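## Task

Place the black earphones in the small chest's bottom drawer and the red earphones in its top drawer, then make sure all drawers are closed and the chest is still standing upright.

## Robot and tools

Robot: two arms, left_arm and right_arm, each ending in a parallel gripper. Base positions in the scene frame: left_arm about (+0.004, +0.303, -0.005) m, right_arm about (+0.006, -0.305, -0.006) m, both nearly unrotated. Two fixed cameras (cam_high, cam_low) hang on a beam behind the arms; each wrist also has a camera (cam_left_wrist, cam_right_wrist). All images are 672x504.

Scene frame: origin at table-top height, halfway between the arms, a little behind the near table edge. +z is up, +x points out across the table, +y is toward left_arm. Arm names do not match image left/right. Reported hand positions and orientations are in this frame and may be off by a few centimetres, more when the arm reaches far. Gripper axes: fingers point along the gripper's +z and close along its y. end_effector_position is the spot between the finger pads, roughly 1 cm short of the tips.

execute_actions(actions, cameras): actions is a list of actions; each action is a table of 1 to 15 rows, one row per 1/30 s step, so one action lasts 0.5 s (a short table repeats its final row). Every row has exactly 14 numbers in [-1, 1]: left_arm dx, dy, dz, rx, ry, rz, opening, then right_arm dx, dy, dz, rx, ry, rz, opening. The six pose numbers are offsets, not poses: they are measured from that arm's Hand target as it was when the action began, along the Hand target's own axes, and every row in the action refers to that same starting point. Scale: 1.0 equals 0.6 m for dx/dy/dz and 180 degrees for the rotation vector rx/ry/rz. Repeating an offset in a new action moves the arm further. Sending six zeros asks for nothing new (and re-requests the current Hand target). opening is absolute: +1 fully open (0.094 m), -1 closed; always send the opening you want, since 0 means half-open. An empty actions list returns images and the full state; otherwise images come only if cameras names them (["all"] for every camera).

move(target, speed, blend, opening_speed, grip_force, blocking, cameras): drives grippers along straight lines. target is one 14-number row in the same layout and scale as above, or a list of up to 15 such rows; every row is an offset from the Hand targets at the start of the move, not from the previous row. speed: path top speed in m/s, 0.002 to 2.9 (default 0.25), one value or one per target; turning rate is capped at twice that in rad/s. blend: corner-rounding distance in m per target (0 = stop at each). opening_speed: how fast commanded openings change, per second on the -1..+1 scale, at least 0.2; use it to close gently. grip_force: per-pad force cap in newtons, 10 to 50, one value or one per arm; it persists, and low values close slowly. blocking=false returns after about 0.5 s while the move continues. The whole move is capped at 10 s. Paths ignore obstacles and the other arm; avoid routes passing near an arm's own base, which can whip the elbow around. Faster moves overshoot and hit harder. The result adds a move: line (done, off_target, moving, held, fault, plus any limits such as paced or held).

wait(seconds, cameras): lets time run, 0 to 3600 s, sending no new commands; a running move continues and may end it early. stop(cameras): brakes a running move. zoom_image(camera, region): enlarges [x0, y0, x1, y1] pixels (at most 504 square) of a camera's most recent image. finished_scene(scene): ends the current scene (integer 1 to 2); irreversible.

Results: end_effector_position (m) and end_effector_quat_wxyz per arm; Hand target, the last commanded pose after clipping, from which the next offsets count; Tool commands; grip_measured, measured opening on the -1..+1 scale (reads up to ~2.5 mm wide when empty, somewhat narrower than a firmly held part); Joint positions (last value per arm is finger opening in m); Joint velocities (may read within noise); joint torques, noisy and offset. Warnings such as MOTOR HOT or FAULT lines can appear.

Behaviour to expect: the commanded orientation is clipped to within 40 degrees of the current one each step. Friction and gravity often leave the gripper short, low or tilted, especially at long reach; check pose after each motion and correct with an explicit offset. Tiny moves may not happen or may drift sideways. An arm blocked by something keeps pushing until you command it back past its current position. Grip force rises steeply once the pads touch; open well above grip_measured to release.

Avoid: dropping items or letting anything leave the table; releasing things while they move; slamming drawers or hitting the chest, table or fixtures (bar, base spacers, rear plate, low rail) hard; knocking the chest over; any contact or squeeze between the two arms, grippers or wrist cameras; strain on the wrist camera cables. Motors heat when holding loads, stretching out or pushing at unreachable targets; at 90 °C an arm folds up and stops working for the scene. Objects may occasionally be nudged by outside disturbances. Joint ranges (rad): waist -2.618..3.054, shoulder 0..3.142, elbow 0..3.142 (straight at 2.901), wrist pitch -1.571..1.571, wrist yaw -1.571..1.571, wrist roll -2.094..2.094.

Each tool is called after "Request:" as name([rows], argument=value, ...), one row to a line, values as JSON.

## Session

Request:
execute_actions(actions=[])

Scene clock: 0.00 s.
left_arm: end_effector_position=(+0.2357, +0.1658, +0.1676) grip_measured=+1.000 end_effector_quat_wxyz=(+0.475, +0.006, +0.848, -0.234) | right_arm: end_effector_position=(+0.2401, -0.2747, +0.1661) grip_measured=+1.000 end_effector_quat_wxyz=(+0.494, +0.142, +0.857, +0.028)
Joint positions: left_arm=[-0.592 0.571 0.434 -0.327 -0.13 -0.522 0.094] | right_arm=[0.528 0.526 0.521 -0.626 0.558 0.577 0.094]
Joint velocities: within noise
Joint torques (N m): no reading
Heat: left arm: 28 °C; right arm: 28 °C.
Hand target: left_arm +0.2362, +0.1657, +0.1715; +0.478, +0.005, +0.846, -0.235 | right_arm +0.2407, -0.2742, +0.1703; +0.497, +0.143, +0.855, +0.032
Tool commands: left_gripper/opening=+1.0 right_gripper/opening=+1.0

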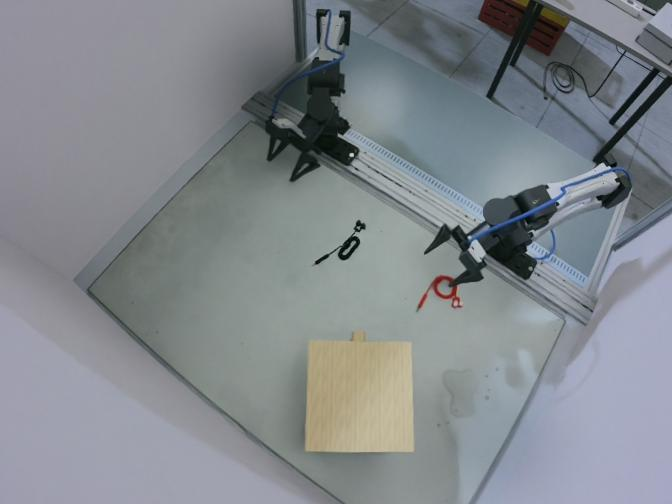

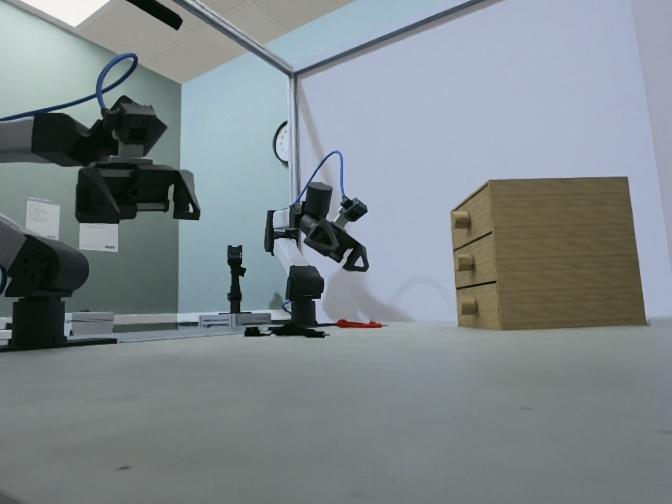

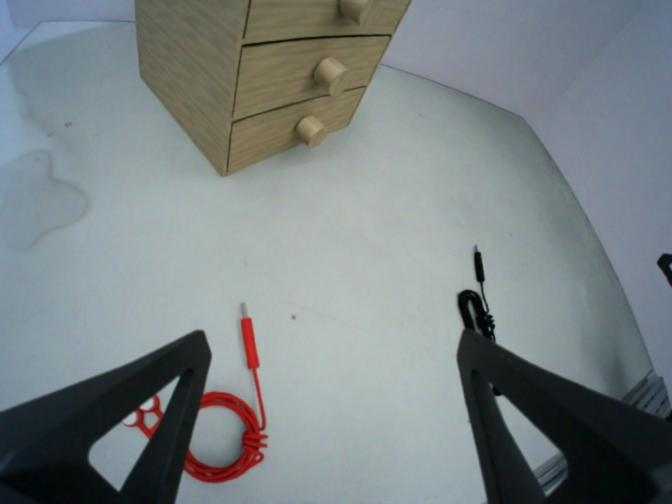

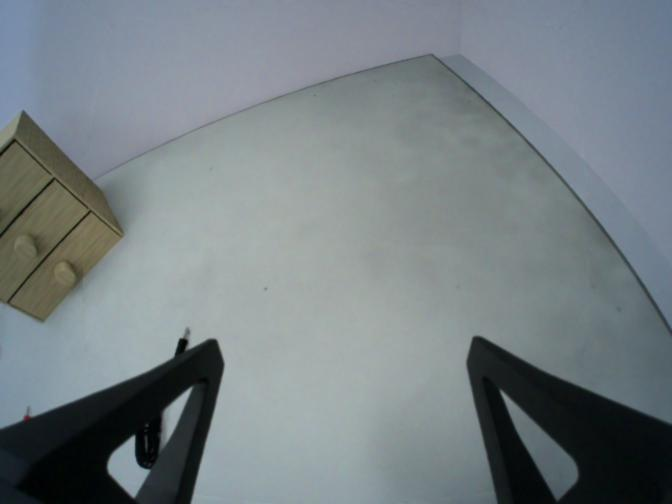

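Request:
move(target=[0.027,0.048,-0.05,-0.0612,0.2407,0.1297,1,0.0543,0.461,-0.0085,-0.1815,0.0468,-0.1888,1], speed=0.3, cameras=["all"])

Scene clock: 18.17 s.
left_arm: end_effector_position=(+0.2084, +0.1977, +0.1555) grip_measured=+1.000 end_effector_quat_wxyz=(+0.170, +0.208, +0.962, -0.047) | right_arm: end_effector_position=(+0.2753, -0.0097, +0.1860) grip_measured=+1.000 end_effector_quat_wxyz=(+0.432, -0.256, +0.857, +0.117)
Joint positions: left_arm=[-0.438 1.089 1.029 -1.161 0.014 -0.038 0.094] | right_arm=[0.975 1.353 0.996 -0.335 0.355 0.234 0.094]
Joint torques (N m): left_arm=[0.03 -1.42 9.17 0.75 -0.23 0.08] | right_arm=[-0.65 -3.86 11.45 1.86 -0.08 -0.11]
Heat: left arm: 32 °C; right arm: 30 °C.
Hand target: left_arm +0.2099, +0.2000, +0.1600; +0.169, +0.213, +0.961, -0.038 | right_arm +0.2802, +0.0000, +0.1996; +0.442, -0.256, +0.850, +0.133
Off the commanded pose: left_arm 0.005 m, 1 deg | right_arm 0.018 m, 2 deg.
move: off_target (right_arm)

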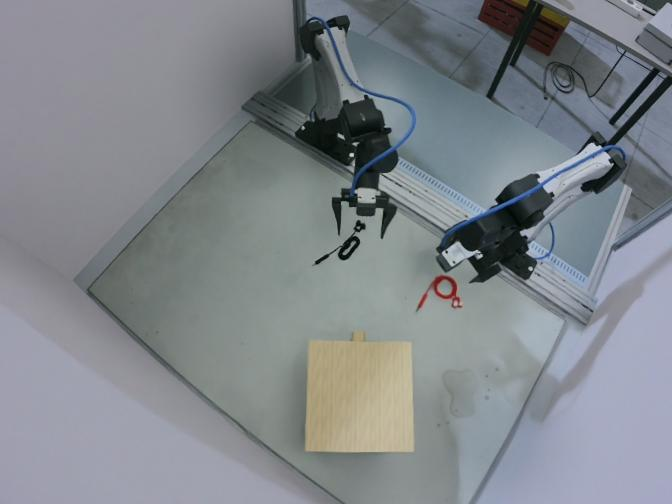

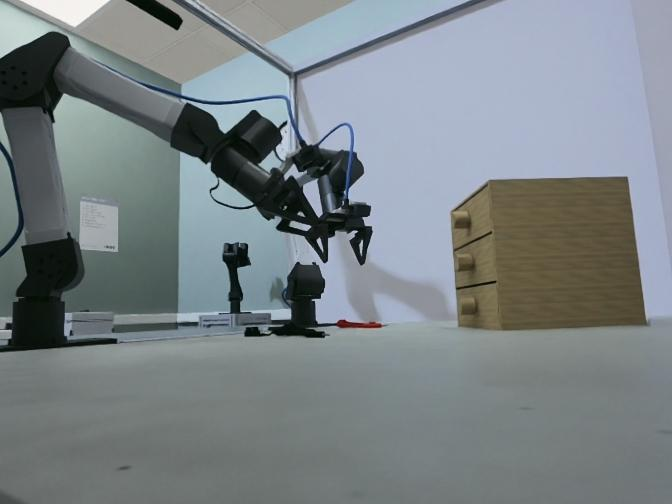

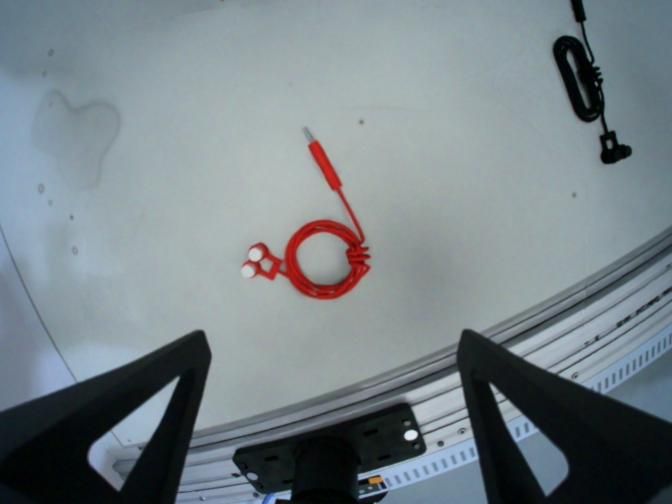

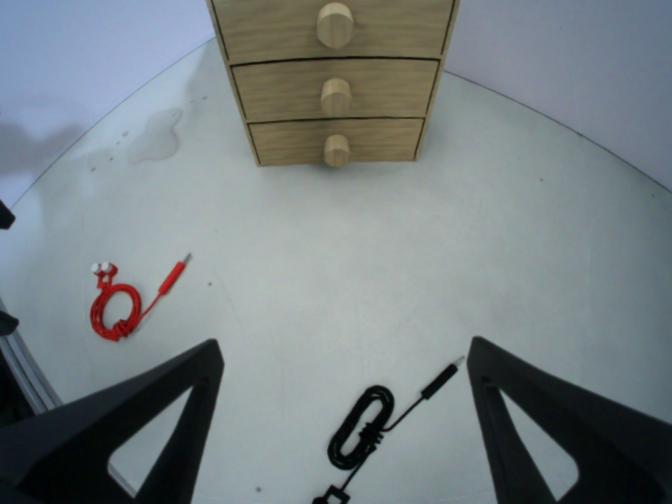

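Request:
move(target=[0.069,0.041,0.157,-0.0535,0.102,-0.3022,-0.04,0.107,-0.027,0.283,-0.0072,-0.0558,-0.0041,1], speed=0.25, cameras=["cam_left_wrist","cam_right_wrist"])

Scene clock: 50.87 s.
left_arm: end_effector_position=(+0.2177, +0.2244, +0.0631) grip_measured=-0.037 end_effector_quat_wxyz=(+0.014, -0.248, +0.969, -0.002) | right_arm: end_effector_position=(+0.3725, +0.0390, +0.0506) grip_measured=+1.000 end_effector_quat_wxyz=(+0.511, -0.249, +0.808, +0.154)
Joint positions: left_arm=[-0.334 1.413 0.936 -1.075 -0.008 -0.857 0.045] | right_arm=[0.817 1.967 0.848 0.662 0.224 0.085 0.094]
Joint torques (N m): left_arm=[0.68 -3.29 5.46 0.37 0.02 -0.22] | right_arm=[-0.75 -7.1 7.24 2.16 -0.15 -0.12]
Heat: left arm: 34 °C; right arm: 35 °C.
Hand target: left_arm +0.2142, +0.2251, +0.0573; +0.000, -0.258, +0.966, +0.000 | right_arm +0.3744, +0.0428, +0.0497; +0.513, -0.253, +0.804, +0.161
Off the commanded pose: left_arm 0.007 m, 2 deg | right_arm 0.004 m, 1 deg.
move: done

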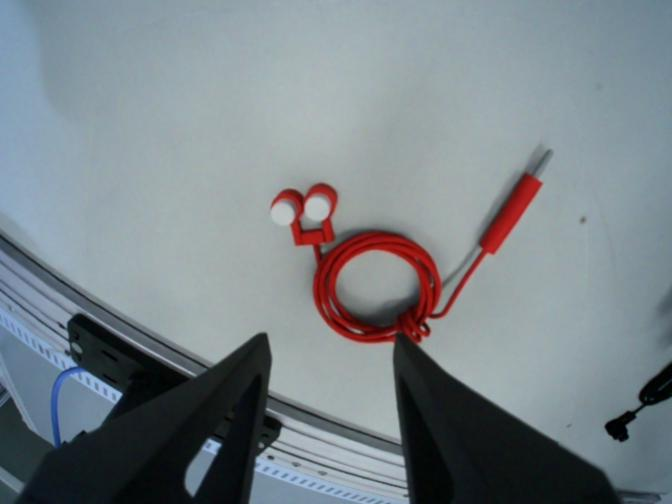

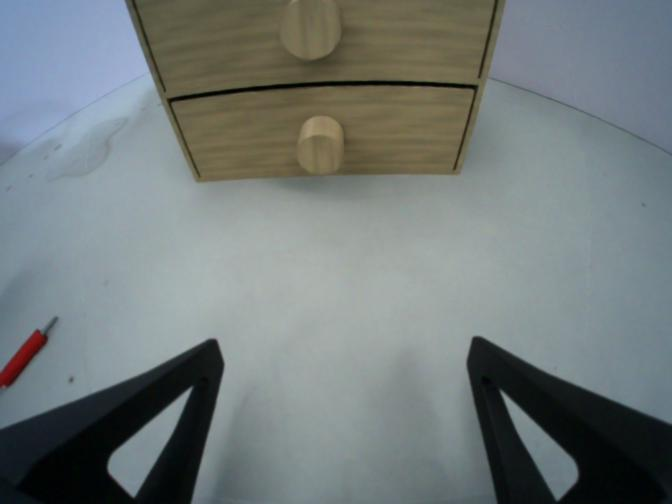

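Request:
move([
  [0.016,0.0108,0.04,0,0,0,-0.04,-0.025,0.02,0.0893,0,0,0,1],
  [0.016,0.0108,0.073,0,0,0,-0.04,-0.025,0.02,0.0893,0,0,0,1],
], speed=0.12, blend=[0.005,0], cameras=["cam_left_wrist","cam_right_wrist"])

Scene clock: 66.00 s.
left_arm: end_effector_position=(+0.2079, +0.2272, +0.0191) grip_measured=-0.037 end_effector_quat_wxyz=(+0.013, -0.254, +0.967, -0.002) | right_arm: end_effector_position=(+0.4078, +0.0784, +0.0407) grip_measured=+1.000 end_effector_quat_wxyz=(+0.513, -0.248, +0.806, +0.156)
Joint positions: left_arm=[-0.337 1.433 0.768 -0.889 -0.007 -0.873 0.045] | right_arm=[0.817 2.142 1.082 0.611 0.223 0.085 0.094]
Joint torques (N m): left_arm=[-0.47 -3.15 5.04 0.33 0.01 -0.18] | right_arm=[-0.9 -8.28 9.21 1.89 -0.22 -0.1]
Heat: left arm: 34 °C; right arm: 35 °C.
Hand target: left_arm +0.2026, +0.2259, +0.0134; +0.000, -0.259, +0.966, +0.000 | right_arm +0.4125, +0.0842, +0.0408; +0.513, -0.253, +0.804, +0.161
Off the commanded pose: left_arm 0.008 m, 2 deg | right_arm 0.007 m, 1 deg.
move: done

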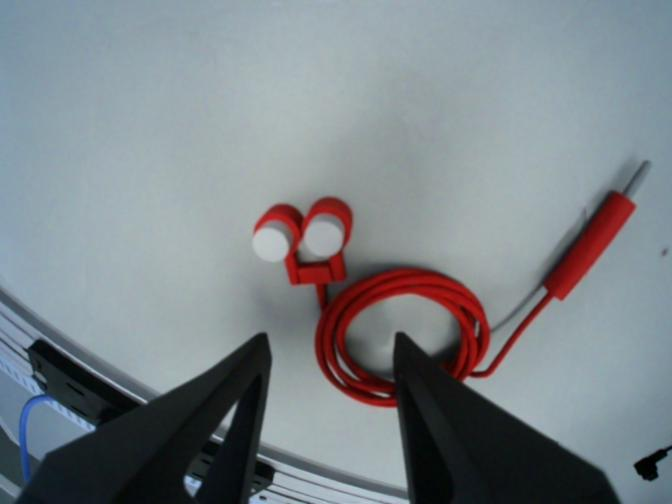

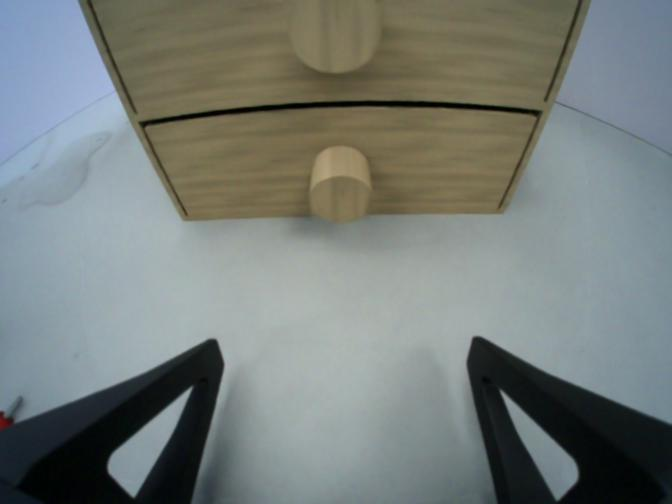

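Request:
move([
  [0,0,0,0,0,0,-0.04,-0.043,0.005,0.081,0,0,0,1],
  [0,0,0,0,0,0,-1,-0.043,0.005,0.081,0,0,0,-1],
  [0,0,-0.183,0,0,0,-1,0.0345,0.005,-0.085,0,0,0,-1],
], speed=0.1, opening_speed=1.2, grip_force=[30, 45], cameras=["all"])

Scene clock: 77.40 s.
left_arm: end_effector_position=(+0.2038, +0.2281, +0.1148) grip_measured=-0.960 end_effector_quat_wxyz=(-0.001, -0.254, +0.967, +0.008) | right_arm: end_effector_position=(+0.3677, +0.0540, +0.0297) grip_measured=-0.991 end_effector_quat_wxyz=(+0.499, -0.262, +0.811, +0.155)
Joint positions: left_arm=[-0.337 1.365 1.105 -1.327 -0.006 -0.873 0.002] | right_arm=[0.844 2.044 0.883 0.678 0.228 0.088 0]
Joint torques (N m): left_arm=[-0.24 -5.37 8.46 0.11 0 -0.16] | right_arm=[0.21 -10.71 4.82 2.05 0.13 0.07]
Heat: left arm: 34 °C; right arm: 35 °C.
Hand target: left_arm +0.2026, +0.2258, +0.1233; +0.000, -0.258, +0.966, +0.000 | right_arm +0.3658, +0.0551, +0.0435; +0.513, -0.253, +0.804, +0.161
Off the commanded pose: left_arm 0.009 m, 1 deg | right_arm 0.014 m, 2 deg.
grip_force (N): 30, 45
move: off_target (right_arm)

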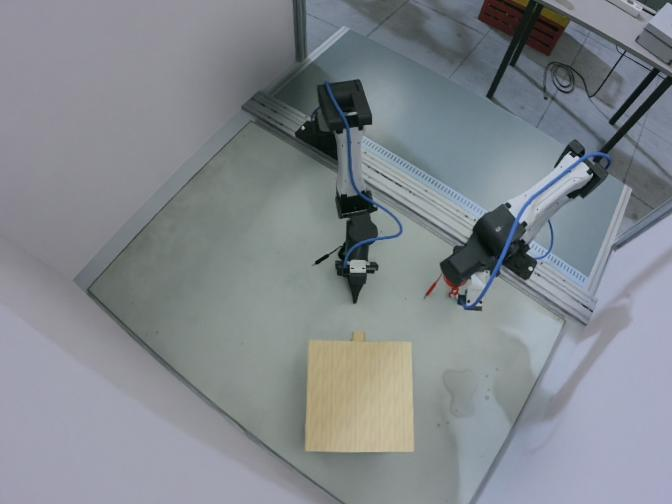

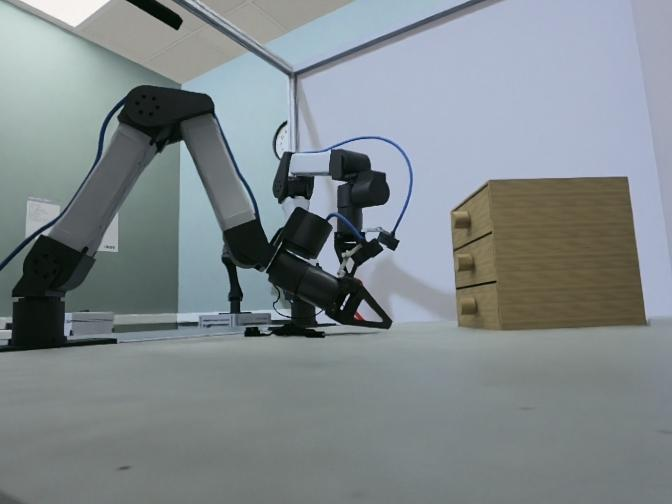

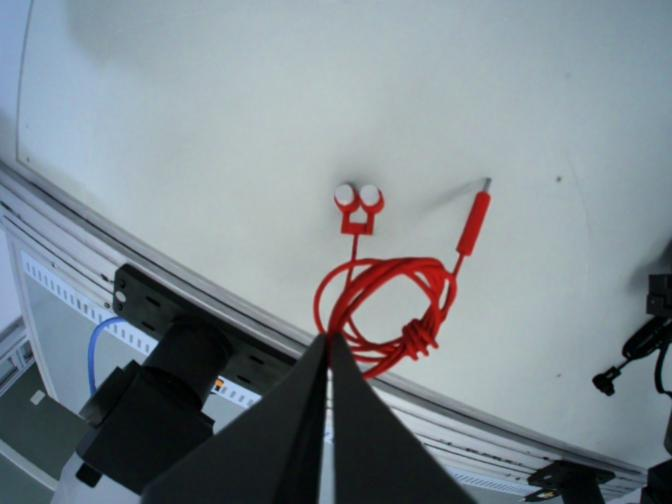

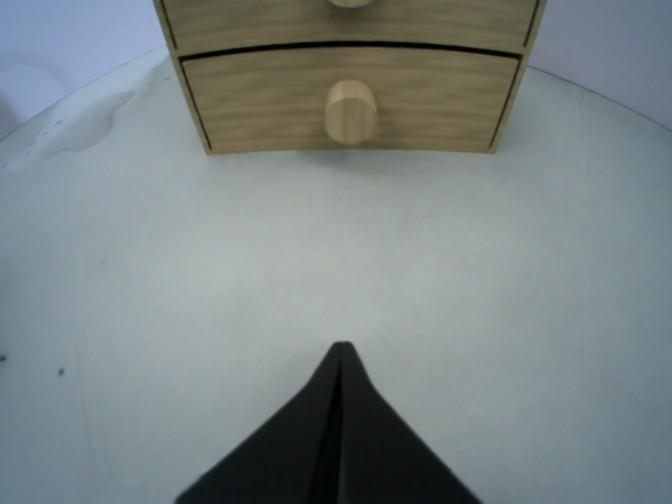

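Request:
move(target=[0,0,0,0,0,0,-1,-0.081,-0.005,0.1645,0,0,0,1], speed=0.12, cameras=["cam_right_wrist","cam_low"])

Scene clock: 83.10 s.
left_arm: end_effector_position=(+0.2038, +0.2282, +0.1148) grip_measured=-0.960 end_effector_quat_wxyz=(-0.001, -0.254, +0.967, +0.008) | right_arm: end_effector_position=(+0.4538, +0.1092, +0.0459) grip_measured=+0.998 end_effector_quat_wxyz=(+0.513, -0.247, +0.807, +0.156)
Joint positions: left_arm=[-0.337 1.365 1.105 -1.327 -0.006 -0.873 0.002] | right_arm=[0.788 2.28 1.365 0.467 0.2 0.074 0.094]
Joint torques (N m): left_arm=[-0.23 -5.37 8.46 0.07 0.01 -0.16] | right_arm=[-0.36 -9.48 9.95 1.89 -0.14 -0.12]
Heat: left arm: 35 °C; right arm: 35 °C.
Hand target: left_arm +0.2027, +0.2258, +0.1233; +0.000, -0.258, +0.966, +0.000 | right_arm +0.4576, +0.1156, +0.0458; +0.513, -0.253, +0.804, +0.161
Off the commanded pose: left_arm 0.009 m, 1 deg | right_arm 0.008 m, 1 deg.
grip_force (N): 30, 45
move: done
Images, in order (width x height): cam_low 672x504, cam_right_wrist 672x504.

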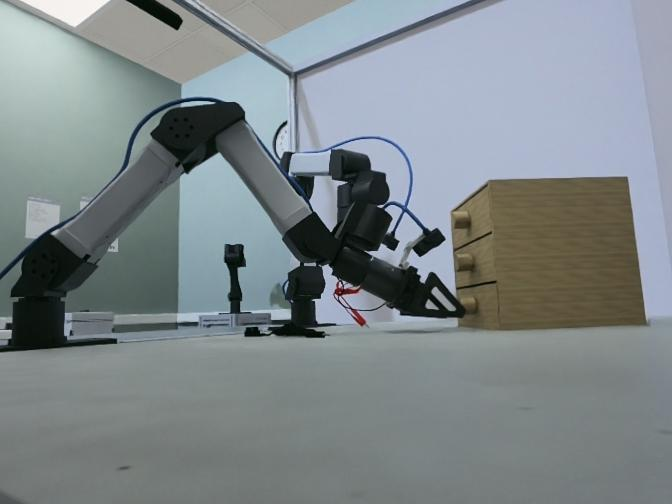

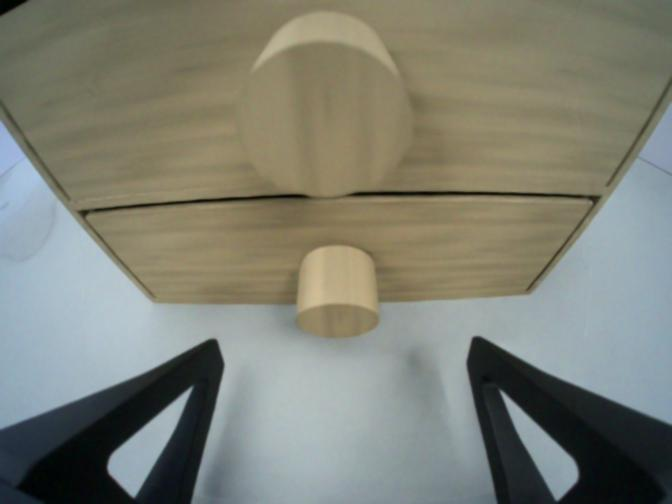

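Request:
move([
  [0,0,0,0,0,0,-1,-0.0155,0.003,0.0333,0,0,0,1],
  [0,0,0,0,0,0,-1,-0.0155,0.003,0.0333,0,0,0,-1],
  [0,0,0,0,0,0,-1,0.0634,0.003,-0.1358,0,0,0,-1],
], speed=0.1, opening_speed=1.5, cameras=["cam_high","cam_right_wrist"])

Scene clock: 91.13 s.
left_arm: end_effector_position=(+0.2038, +0.2282, +0.1148) grip_measured=-0.960 end_effector_quat_wxyz=(-0.001, -0.254, +0.967, +0.008) | right_arm: end_effector_position=(+0.3895, +0.0652, +0.0395) grip_measured=-0.421 end_effector_quat_wxyz=(+0.511, -0.253, +0.806, +0.158)
Joint positions: left_arm=[-0.337 1.365 1.105 -1.327 -0.006 -0.873 0.002] | right_arm=[0.825 2.085 0.976 0.656 0.221 0.083 0.027]
Joint torques (N m): left_arm=[-0.21 -5.35 8.46 0.07 0.01 -0.16] | right_arm=[0.58 -11.18 4.75 1.86 0.05 0.04]
Heat: left arm: 36 °C; right arm: 36 °C.
Hand target: left_arm +0.2027, +0.2258, +0.1233; +0.000, -0.258, +0.966, +0.000 | right_arm +0.3830, +0.0655, +0.0458; +0.513, -0.253, +0.804, +0.161
Off the commanded pose: left_arm 0.009 m, 1 deg | right_arm 0.009 m, 0 deg.
grip_force (N): 30, 45
move: done

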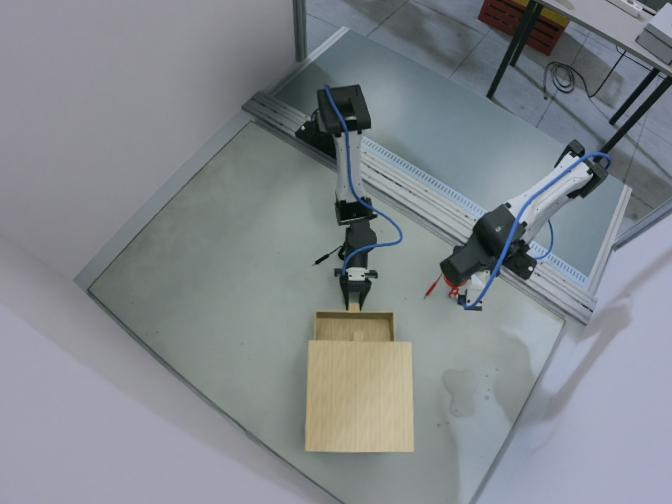

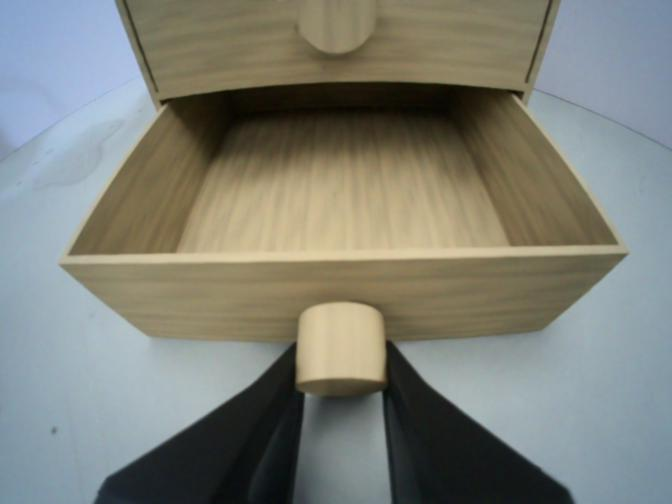

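Request:
move([
  [0,0,0,0,0,0,-1,0,0,0,0,0,0,0.6],
  [0,0,0,0,0,0,-1,-0.196,0,-0.0916,0,0,0,0.6],
  [0,0,0,0,0,0,-1,-0.032,-0.032,-0.342,0.132,0.2533,0.1494,0.28],
], speed=0.22, blend=[0,0.02,0], cameras=["cam_right_wrist"])

Scene clock: 102.60 s.
left_arm: end_effector_position=(+0.2038, +0.2282, +0.1148) grip_measured=-0.960 end_effector_quat_wxyz=(-0.001, -0.254, +0.967, +0.008) | right_arm: end_effector_position=(+0.2467, -0.0581, +0.1457) grip_measured=+0.282 end_effector_quat_wxyz=(+0.159, -0.005, +0.987, -0.008)
Joint positions: left_arm=[-0.337 1.365 1.105 -1.327 -0.006 -0.873 0.002] | right_arm=[0.931 1.678 1.486 -1.204 0.283 0.91 0.06]
Joint torques (N m): left_arm=[-0.23 -5.37 8.46 0.07 0 -0.16] | right_arm=[-0.36 -5.61 9.88 0.54 -0.03 0.11]
Heat: left arm: 37 °C; right arm: 35 °C.
Hand target: left_arm +0.2027, +0.2258, +0.1233; +0.000, -0.258, +0.966, +0.000 | right_arm +0.2481, -0.0521, +0.1498; +0.156, +0.000, +0.988, +0.000
Off the commanded pose: left_arm 0.009 m, 1 deg | right_arm 0.007 m, 1 deg.
grip_force (N): 30, 45
move: done

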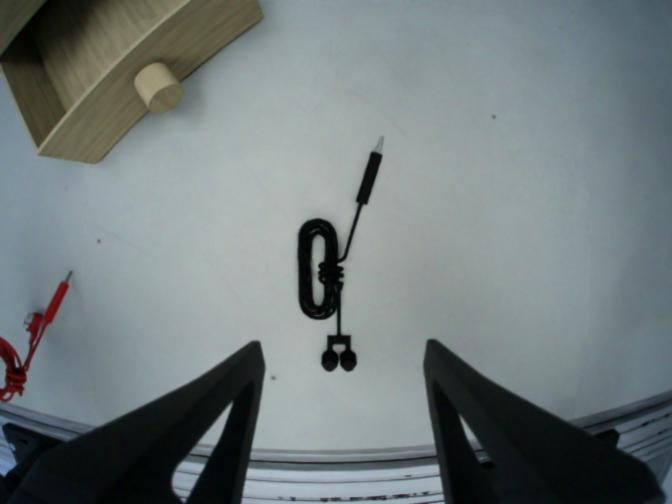

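Request:
move(target=[0,0,0,0,0,0,-1,0.077,0.025,0.222,0,0,0,0.28], speed=0.15, cameras=["cam_right_wrist"])

Scene clock: 108.03 s.
left_arm: end_effector_position=(+0.2038, +0.2282, +0.1148) grip_measured=-0.960 end_effector_quat_wxyz=(-0.001, -0.254, +0.967, +0.008) | right_arm: end_effector_position=(+0.2508, -0.0367, +0.0197) grip_measured=+0.281 end_effector_quat_wxyz=(+0.165, +0.002, +0.986, +0.003)
Joint positions: left_arm=[-0.337 1.365 1.105 -1.327 -0.006 -0.873 0.002] | right_arm=[0.951 1.824 1.14 -0.694 0.283 0.94 0.06]
Joint torques (N m): left_arm=[-0.23 -5.37 8.46 0.07 0.01 -0.16] | right_arm=[0.28 -5.96 5.07 0.75 0.05 0.05]
Heat: left arm: 37 °C; right arm: 35 °C.
Hand target: left_arm +0.2027, +0.2258, +0.1233; +0.000, -0.258, +0.966, +0.000 | right_arm +0.2451, -0.0371, +0.0089; +0.156, +0.000, +0.988, +0.000
Off the commanded pose: left_arm 0.009 m, 1 deg | right_arm 0.012 m, 1 deg.
grip_force (N): 30, 45
move: off_target (right_arm)

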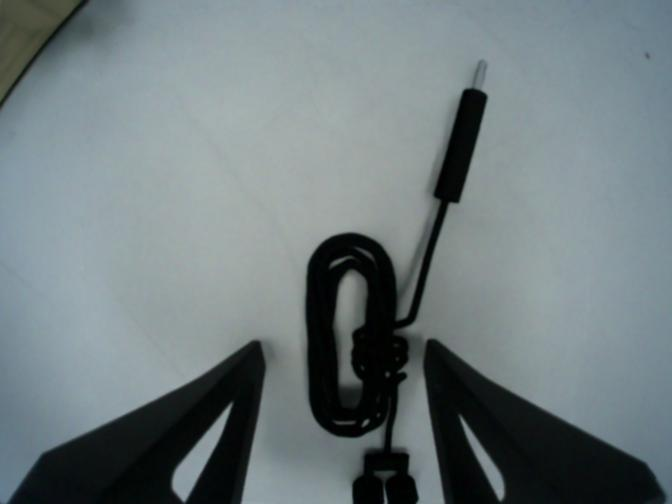

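Request:
move([
  [0,0,0,0,0,0,-1,0.0,0,0.005,0,0,0,-1],
  [0,0,0,0,0,0,-1,-0.062,0,-0.19,0,0,0,-1],
], speed=0.12, opening_speed=1.0, grip_force=[30, 25], cameras=["cam_low","cam_right_wrist"])

Scene clock: 116.03 s.
left_arm: end_effector_position=(+0.2038, +0.2282, +0.1148) grip_measured=-0.960 end_effector_quat_wxyz=(-0.001, -0.254, +0.967, +0.008) | right_arm: end_effector_position=(+0.2455, -0.0447, +0.1147) grip_measured=-0.721 end_effector_quat_wxyz=(+0.149, -0.003, +0.989, -0.019)
Joint positions: left_arm=[-0.337 1.365 1.105 -1.327 -0.006 -0.873 0.002] | right_arm=[0.954 1.748 1.448 -1.135 0.282 0.943 0.013]
Joint torques (N m): left_arm=[-0.23 -5.37 8.46 0.08 0 -0.16] | right_arm=[0.32 -8.49 10.1 0.44 0.07 0.08]
Heat: left arm: 38 °C; right arm: 35 °C.
Hand target: left_arm +0.2027, +0.2258, +0.1233; +0.000, -0.258, +0.966, +0.000 | right_arm +0.2454, -0.0370, +0.1287; +0.156, +0.000, +0.988, +0.000
Off the commanded pose: left_arm 0.009 m, 1 deg | right_arm 0.016 m, 2 deg.
grip_force (N): 30, 25
move: off_target (right_arm)

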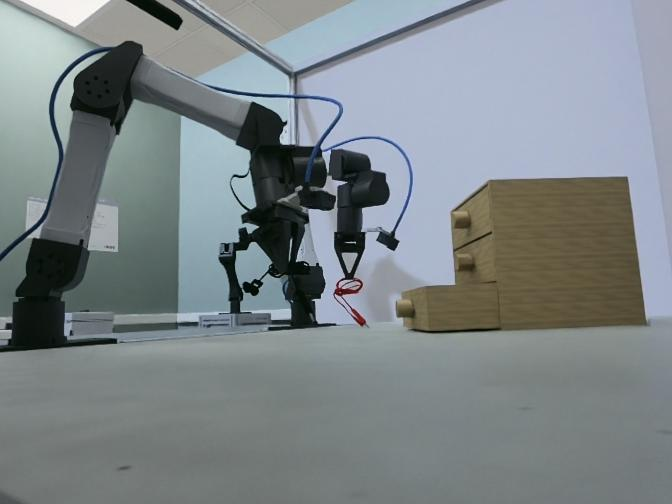

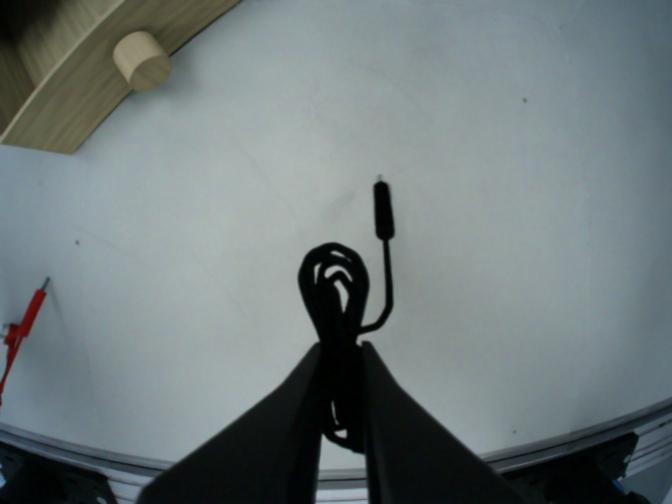

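Request:
move([
  [0,0,0,0,0,0,-1,-0.2855,0.1433,-0.0305,-0.181,-0.0557,-0.4069,-1],
  [0,0,0,0,0,0,-1,-0.3137,0.265,0.075,-0.2259,-0.049,-0.5083,-1],
], speed=[0.2,0.12], blend=[0.02,0], cameras=["cam_high","cam_low","cam_right_wrist"])

Scene clock: 136.30 s.
left_arm: end_effector_position=(+0.2038, +0.2282, +0.1148) grip_measured=-0.960 end_effector_quat_wxyz=(-0.001, -0.254, +0.967, +0.008) | right_arm: end_effector_position=(+0.4379, +0.1106, +0.1401) grip_measured=-0.721 end_effector_quat_wxyz=(-0.275, +0.696, -0.639, -0.178)
Joint positions: left_arm=[-0.337 1.365 1.105 -1.327 -0.006 -0.873 0.002] | right_arm=[0.635 2.64 2.833 -1.246 -0.421 -0.896 0.013]
Joint torques (N m): left_arm=[-0.23 -5.37 8.46 0.08 0.01 -0.16] | right_arm=[0.62 -11.4 10.09 1.38 -0.5 -0.11]
Heat: left arm: 39 °C; right arm: 37 °C.
Hand target: left_arm +0.2027, +0.2258, +0.1233; +0.000, -0.258, +0.966, +0.000 | right_arm +0.4383, +0.1221, +0.1439; -0.166, +0.740, -0.621, -0.198
Off the commanded pose: left_arm 0.009 m, 1 deg | right_arm 0.012 m, 14 deg.
elbow stopped short (right arm): the move would have taken joint 3 (elbow) straighter than the controller allows.
grip_force (N): 30, 25
move: off_target (right_arm)

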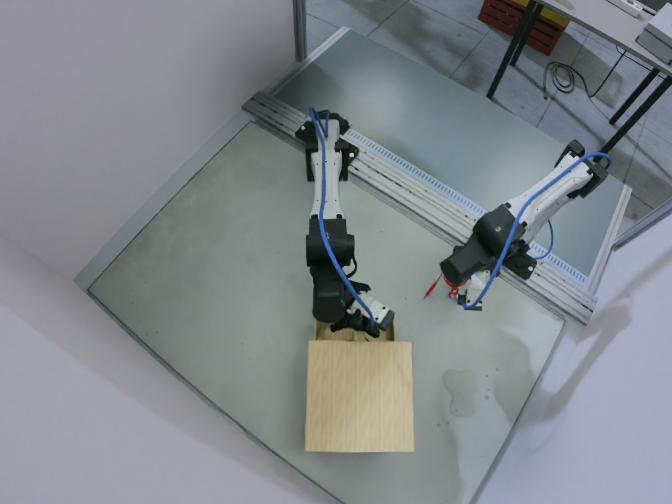

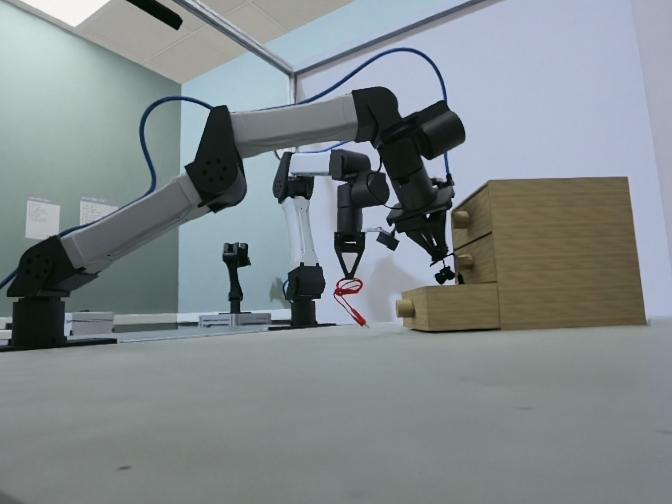

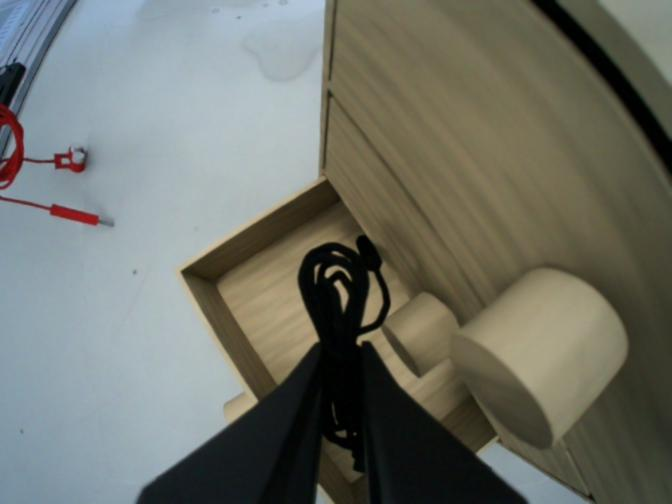

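Request:
move(target=[0,0,0,0,0,0,-1,0.075,0.012,0.118,0,0,0,-1], speed=0.12, cameras=["cam_low","cam_right_wrist"])

Scene clock: 140.50 s.
left_arm: end_effector_position=(+0.2038, +0.2282, +0.1148) grip_measured=-0.960 end_effector_quat_wxyz=(-0.001, -0.254, +0.967, +0.008) | right_arm: end_effector_position=(+0.4342, +0.1104, +0.0591) grip_measured=-0.721 end_effector_quat_wxyz=(-0.213, +0.720, -0.634, -0.184)
Joint positions: left_arm=[-0.337 1.365 1.105 -1.327 -0.006 -0.873 0.002] | right_arm=[0.635 2.78 2.833 -1.254 -0.426 -0.969 0.013]
Joint torques (N m): left_arm=[-0.23 -5.35 8.46 0.08 0.01 -0.16] | right_arm=[0.55 -11.89 10.22 0.82 -0.45 -0.16]
Heat: left arm: 39 °C; right arm: 37 °C.
Hand target: left_arm +0.2027, +0.2258, +0.1233; +0.000, -0.258, +0.966, +0.000 | right_arm +0.4318, +0.1172, +0.0601; -0.166, +0.740, -0.621, -0.198
Off the commanded pose: left_arm 0.009 m, 1 deg | right_arm 0.007 m, 6 deg.
elbow stopped short (right arm): the move would have taken joint 3 (elbow) straighter than the controller allows.
grip_force (N): 30, 25
move: off_target (right_arm)

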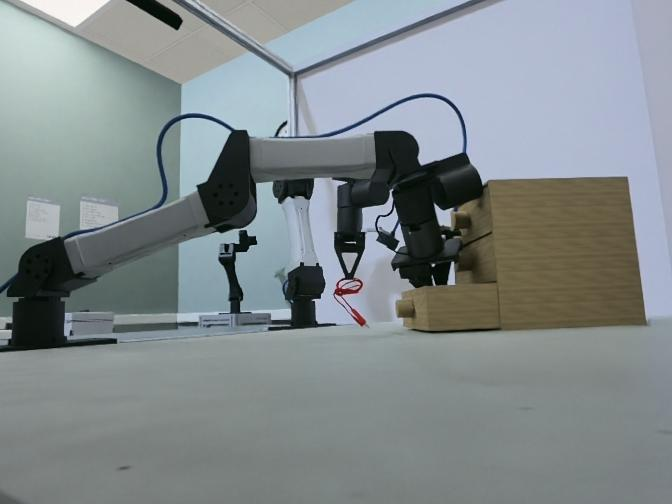

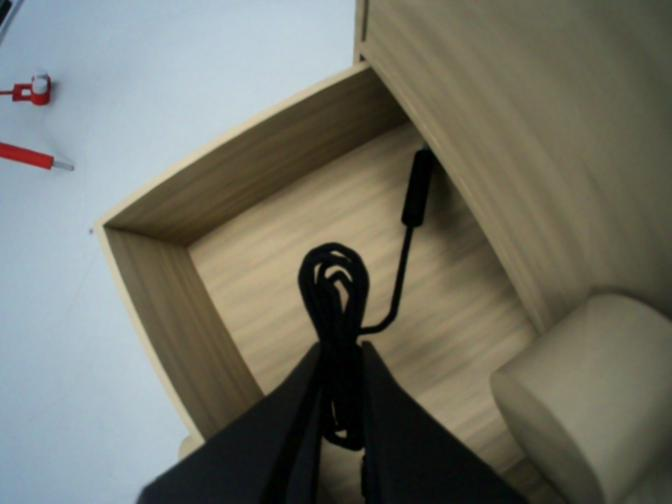

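Request:
move([
  [0,0,0,0,0,0,-1,0,0,0,0,0,0,0.0],
  [0,0,0,0,0,0,-1,-0.07,0,-0.121,0,0,0,0.0],
], speed=0.1, opening_speed=1.2, cameras=["cam_right_wrist"])

Scene clock: 146.23 s.
left_arm: end_effector_position=(+0.2038, +0.2282, +0.1148) grip_measured=-0.960 end_effector_quat_wxyz=(-0.001, -0.254, +0.967, +0.008) | right_arm: end_effector_position=(+0.4282, +0.1092, +0.1135) grip_measured=-0.002 end_effector_quat_wxyz=(-0.240, +0.708, -0.637, -0.189)
Joint positions: left_arm=[-0.337 1.365 1.105 -1.327 -0.006 -0.873 0.002] | right_arm=[0.639 2.684 2.841 -1.291 -0.437 -0.926 0.047]
Joint torques (N m): left_arm=[-0.23 -5.37 8.46 0.07 0 -0.16] | right_arm=[0.28 -15.47 9.48 1.28 -0.34 0.1]
Heat: left arm: 39 °C; right arm: 38 °C.
Hand target: left_arm +0.2027, +0.2258, +0.1233; +0.000, -0.258, +0.966, +0.000 | right_arm +0.4317, +0.1174, +0.1438; -0.166, +0.740, -0.621, -0.198
Off the commanded pose: left_arm 0.009 m, 1 deg | right_arm 0.032 m, 9 deg.
elbow stopped short (right arm): the move would have taken joint 3 (elbow) straighter than the controller allows.
grip_force (N): 30, 25
move: off_target (right_arm)

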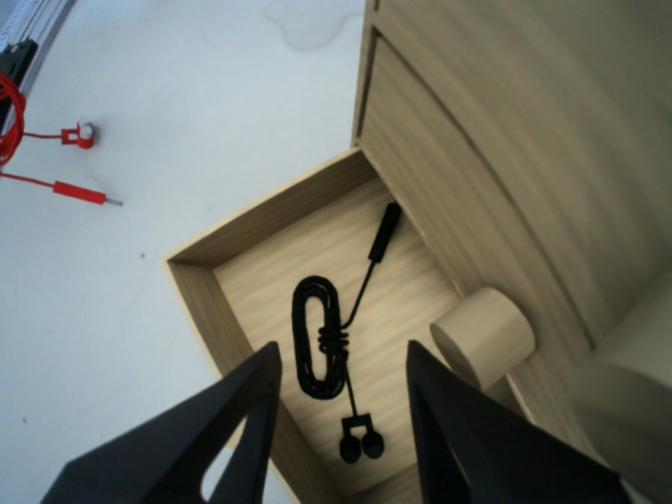

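Request:
move([
  [0,0,0,0,0,0,-1,0.0958,0.1657,-0.0668,0.2684,-0.1734,0.246,-1],
  [0,0,0,0,0,0,-1,0.1823,0.1657,0.083,0.2684,-0.1734,0.246,-1],
], speed=0.18, blend=[0.015,0], cameras=["cam_right_wrist"])

Scene clock: 158.37 s.
left_arm: end_effector_position=(+0.2038, +0.2282, +0.1148) grip_measured=-0.960 end_effector_quat_wxyz=(-0.001, -0.254, +0.967, +0.008) | right_arm: end_effector_position=(+0.3489, +0.0326, +0.0536) grip_measured=-0.991 end_effector_quat_wxyz=(+0.514, -0.257, +0.801, +0.168)
Joint positions: left_arm=[-0.337 1.365 1.105 -1.327 -0.006 -0.873 0.002] | right_arm=[0.841 1.906 0.745 0.721 0.216 0.088 0]
Joint torques (N m): left_arm=[-0.23 -5.35 8.46 0.08 0.01 -0.16] | right_arm=[0.27 -6.37 5.11 2.09 0.1 -0.03]
Heat: left arm: 39 °C; right arm: 38 °C.
Hand target: left_arm +0.2027, +0.2258, +0.1233; +0.000, -0.258, +0.966, +0.000 | right_arm +0.3460, +0.0313, +0.0461; +0.512, -0.256, +0.803, +0.164
Off the commanded pose: left_arm 0.009 m, 1 deg | right_arm 0.008 m, 1 deg.
grip_force (N): 30, 25
move: done

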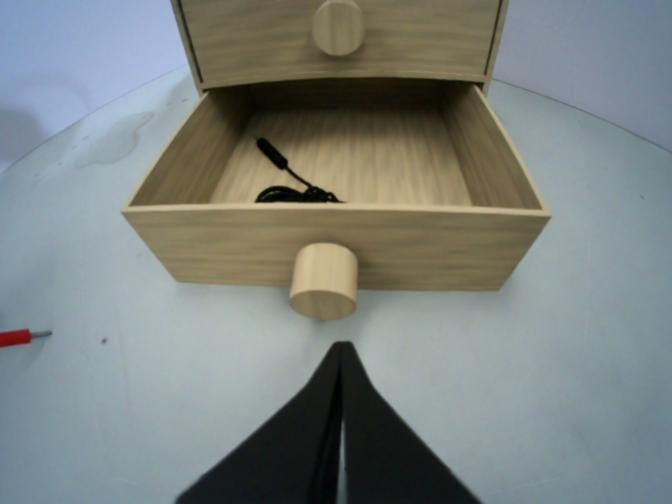

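Request:
move([
  [0,0,0,0,0,0,-1,0.009,0.0133,0.0042,0,0,0,-1],
  [0,0,0,0,0,0,-1,-0.0952,0.0133,0.2277,0,0,0,-1],
], speed=0.12, cameras=["cam_right_wrist","cam_low"])

Request:
zoom_image(camera="cam_right_wrist", region=[60, 60, 564, 380])

Scene clock: 164.47 s.
left_arm: end_effector_position=(+0.2038, +0.2282, +0.1148) grip_measured=-0.960 end_effector_quat_wxyz=(-0.001, -0.254, +0.967, +0.008) | right_arm: end_effector_position=(+0.4567, +0.1147, +0.0433) grip_measured=-0.991 end_effector_quat_wxyz=(+0.512, -0.249, +0.807, +0.156)
Joint positions: left_arm=[-0.337 1.365 1.105 -1.327 -0.006 -0.873 0.002] | right_arm=[0.791 2.303 1.397 0.456 0.198 0.072 0]
Joint torques (N m): left_arm=[-0.23 -5.35 8.46 0.07 0.01 -0.16] | right_arm=[-0.53 -8.58 10.86 1.87 -0.17 -0.08]
Heat: left arm: 40 °C; right arm: 37 °C.
Hand target: left_arm +0.2027, +0.2258, +0.1233; +0.000, -0.258, +0.966, +0.000 | right_arm +0.4620, +0.1235, +0.0403; +0.512, -0.256, +0.803, +0.164
Off the commanded pose: left_arm 0.009 m, 1 deg | right_arm 0.011 m, 1 deg.
grip_force (N): 30, 25
move: off_target (right_arm)
Images, in order (width x height): cam_low 672x504, cam_right_wrist 672x504.

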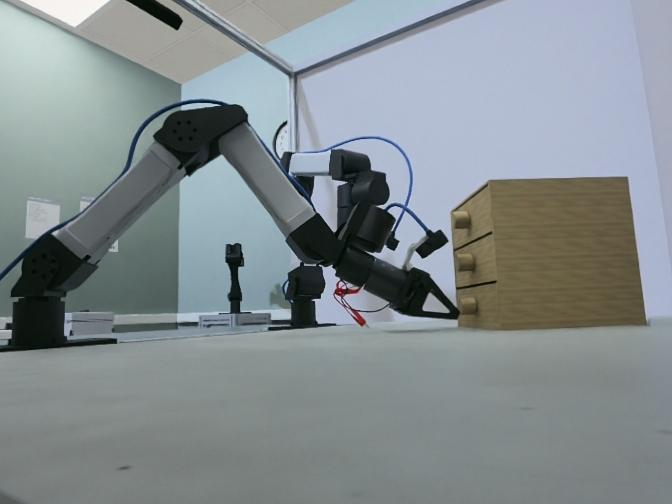

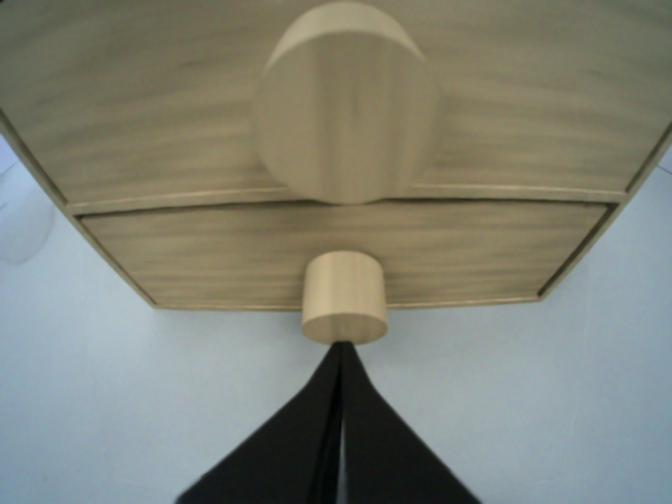

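Scaled by 1.000.

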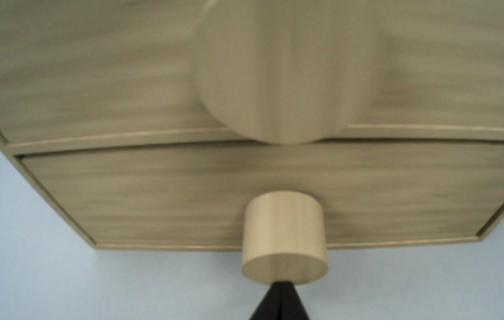

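Request:
move([
  [0,0,0,0,0,0,-1,0.0317,0,-0.068,0,0,0,-1],
  [0,0,0,0,0,0,-1,-0.221,0,-0.1767,0,-0.056,0,1],
], speed=0.2, blend=[0.02,0], grip_force=[30, 45], cameras=["cam_right_wrist"])

Scene clock: 170.10 s.
left_arm: end_effector_position=(+0.2038, +0.2282, +0.1148) grip_measured=-0.960 end_effector_quat_wxyz=(-0.001, -0.254, +0.967, +0.008) | right_arm: end_effector_position=(+0.4291, +0.0958, +0.1787) grip_measured=+0.998 end_effector_quat_wxyz=(+0.562, -0.246, +0.769, +0.181)
Joint positions: left_arm=[-0.337 1.365 1.105 -1.327 -0.006 -0.873 0.002] | right_arm=[0.806 1.952 1.304 0.334 0.198 0.047 0.094]
Joint torques (N m): left_arm=[-0.23 -5.35 8.46 0.07 0.01 -0.16] | right_arm=[0.39 -11.19 11.06 1.96 0.11 -0.02]
Heat: left arm: 40 °C; right arm: 38 °C.
Hand target: left_arm +0.2027, +0.2258, +0.1233; +0.000, -0.258, +0.966, +0.000 | right_arm +0.4293, +0.1003, +0.2051; +0.580, -0.241, +0.755, +0.185
Off the commanded pose: left_arm 0.009 m, 1 deg | right_arm 0.027 m, 3 deg.
grip_force (N): 30, 45
move: off_target (right_arm); target 2's new opening was sent with right_arm's hand 0.027 m and 3 deg from that target

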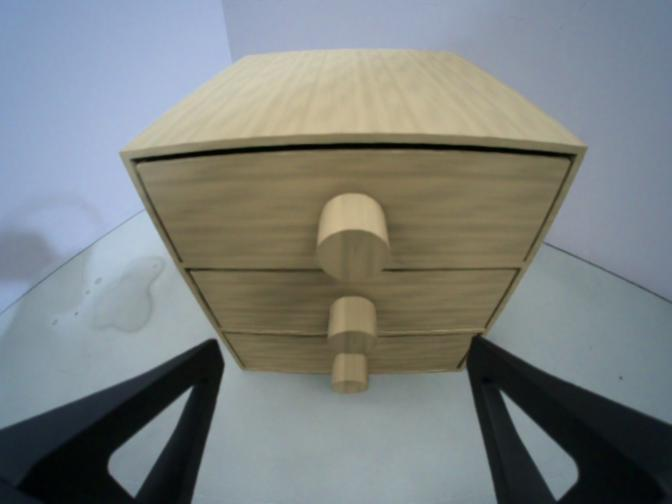

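Request:
move([
  [0,0,0,0,0,0,-1,-0.044,-0.0067,0.0745,0,0,0,1],
  [0,0,0,0,0,0,-1,-0.044,-0.0067,0.0745,0,0,0,-1],
  [0,0,0,0,0,0,-1,0.0057,-0.0067,-0.1107,0,0,0,-1],
], speed=0.1, opening_speed=1.5, cameras=["cam_high","cam_right_wrist"])

Scene clock: 182.20 s.
left_arm: end_effector_position=(+0.2038, +0.2282, +0.1148) grip_measured=-0.960 end_effector_quat_wxyz=(-0.001, -0.254, +0.967, +0.008) | right_arm: end_effector_position=(+0.3834, +0.0612, +0.2082) grip_measured=-0.991 end_effector_quat_wxyz=(+0.570, -0.250, +0.762, +0.180)
Joint positions: left_arm=[-0.337 1.365 1.105 -1.327 -0.006 -0.873 0.002] | right_arm=[0.835 1.711 1.103 0.309 0.223 0.04 0]
Joint torques (N m): left_arm=[-0.24 -5.37 8.47 0.07 0.01 -0.16] | right_arm=[0.54 -9.81 6.74 2.13 0.11 0.11]
Heat: left arm: 40 °C; right arm: 39 °C.
Hand target: left_arm +0.2027, +0.2258, +0.1233; +0.000, -0.258, +0.966, +0.000 | right_arm +0.3787, +0.0592, +0.2190; +0.581, -0.241, +0.755, +0.185
Off the commanded pose: left_arm 0.009 m, 1 deg | right_arm 0.012 m, 2 deg.
grip_force (N): 30, 45
move: off_target (right_arm)

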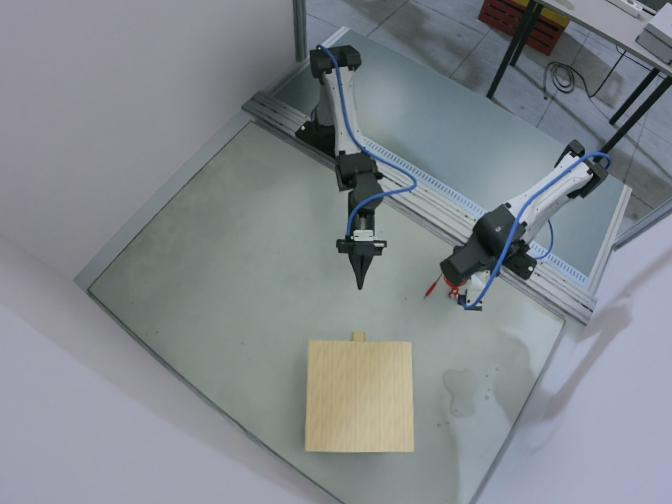

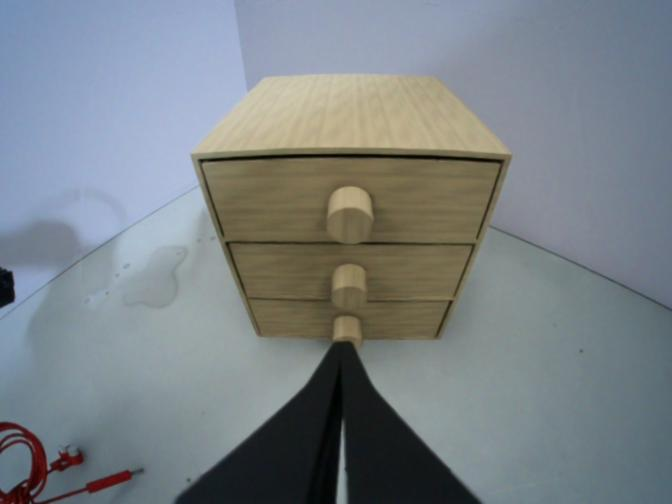

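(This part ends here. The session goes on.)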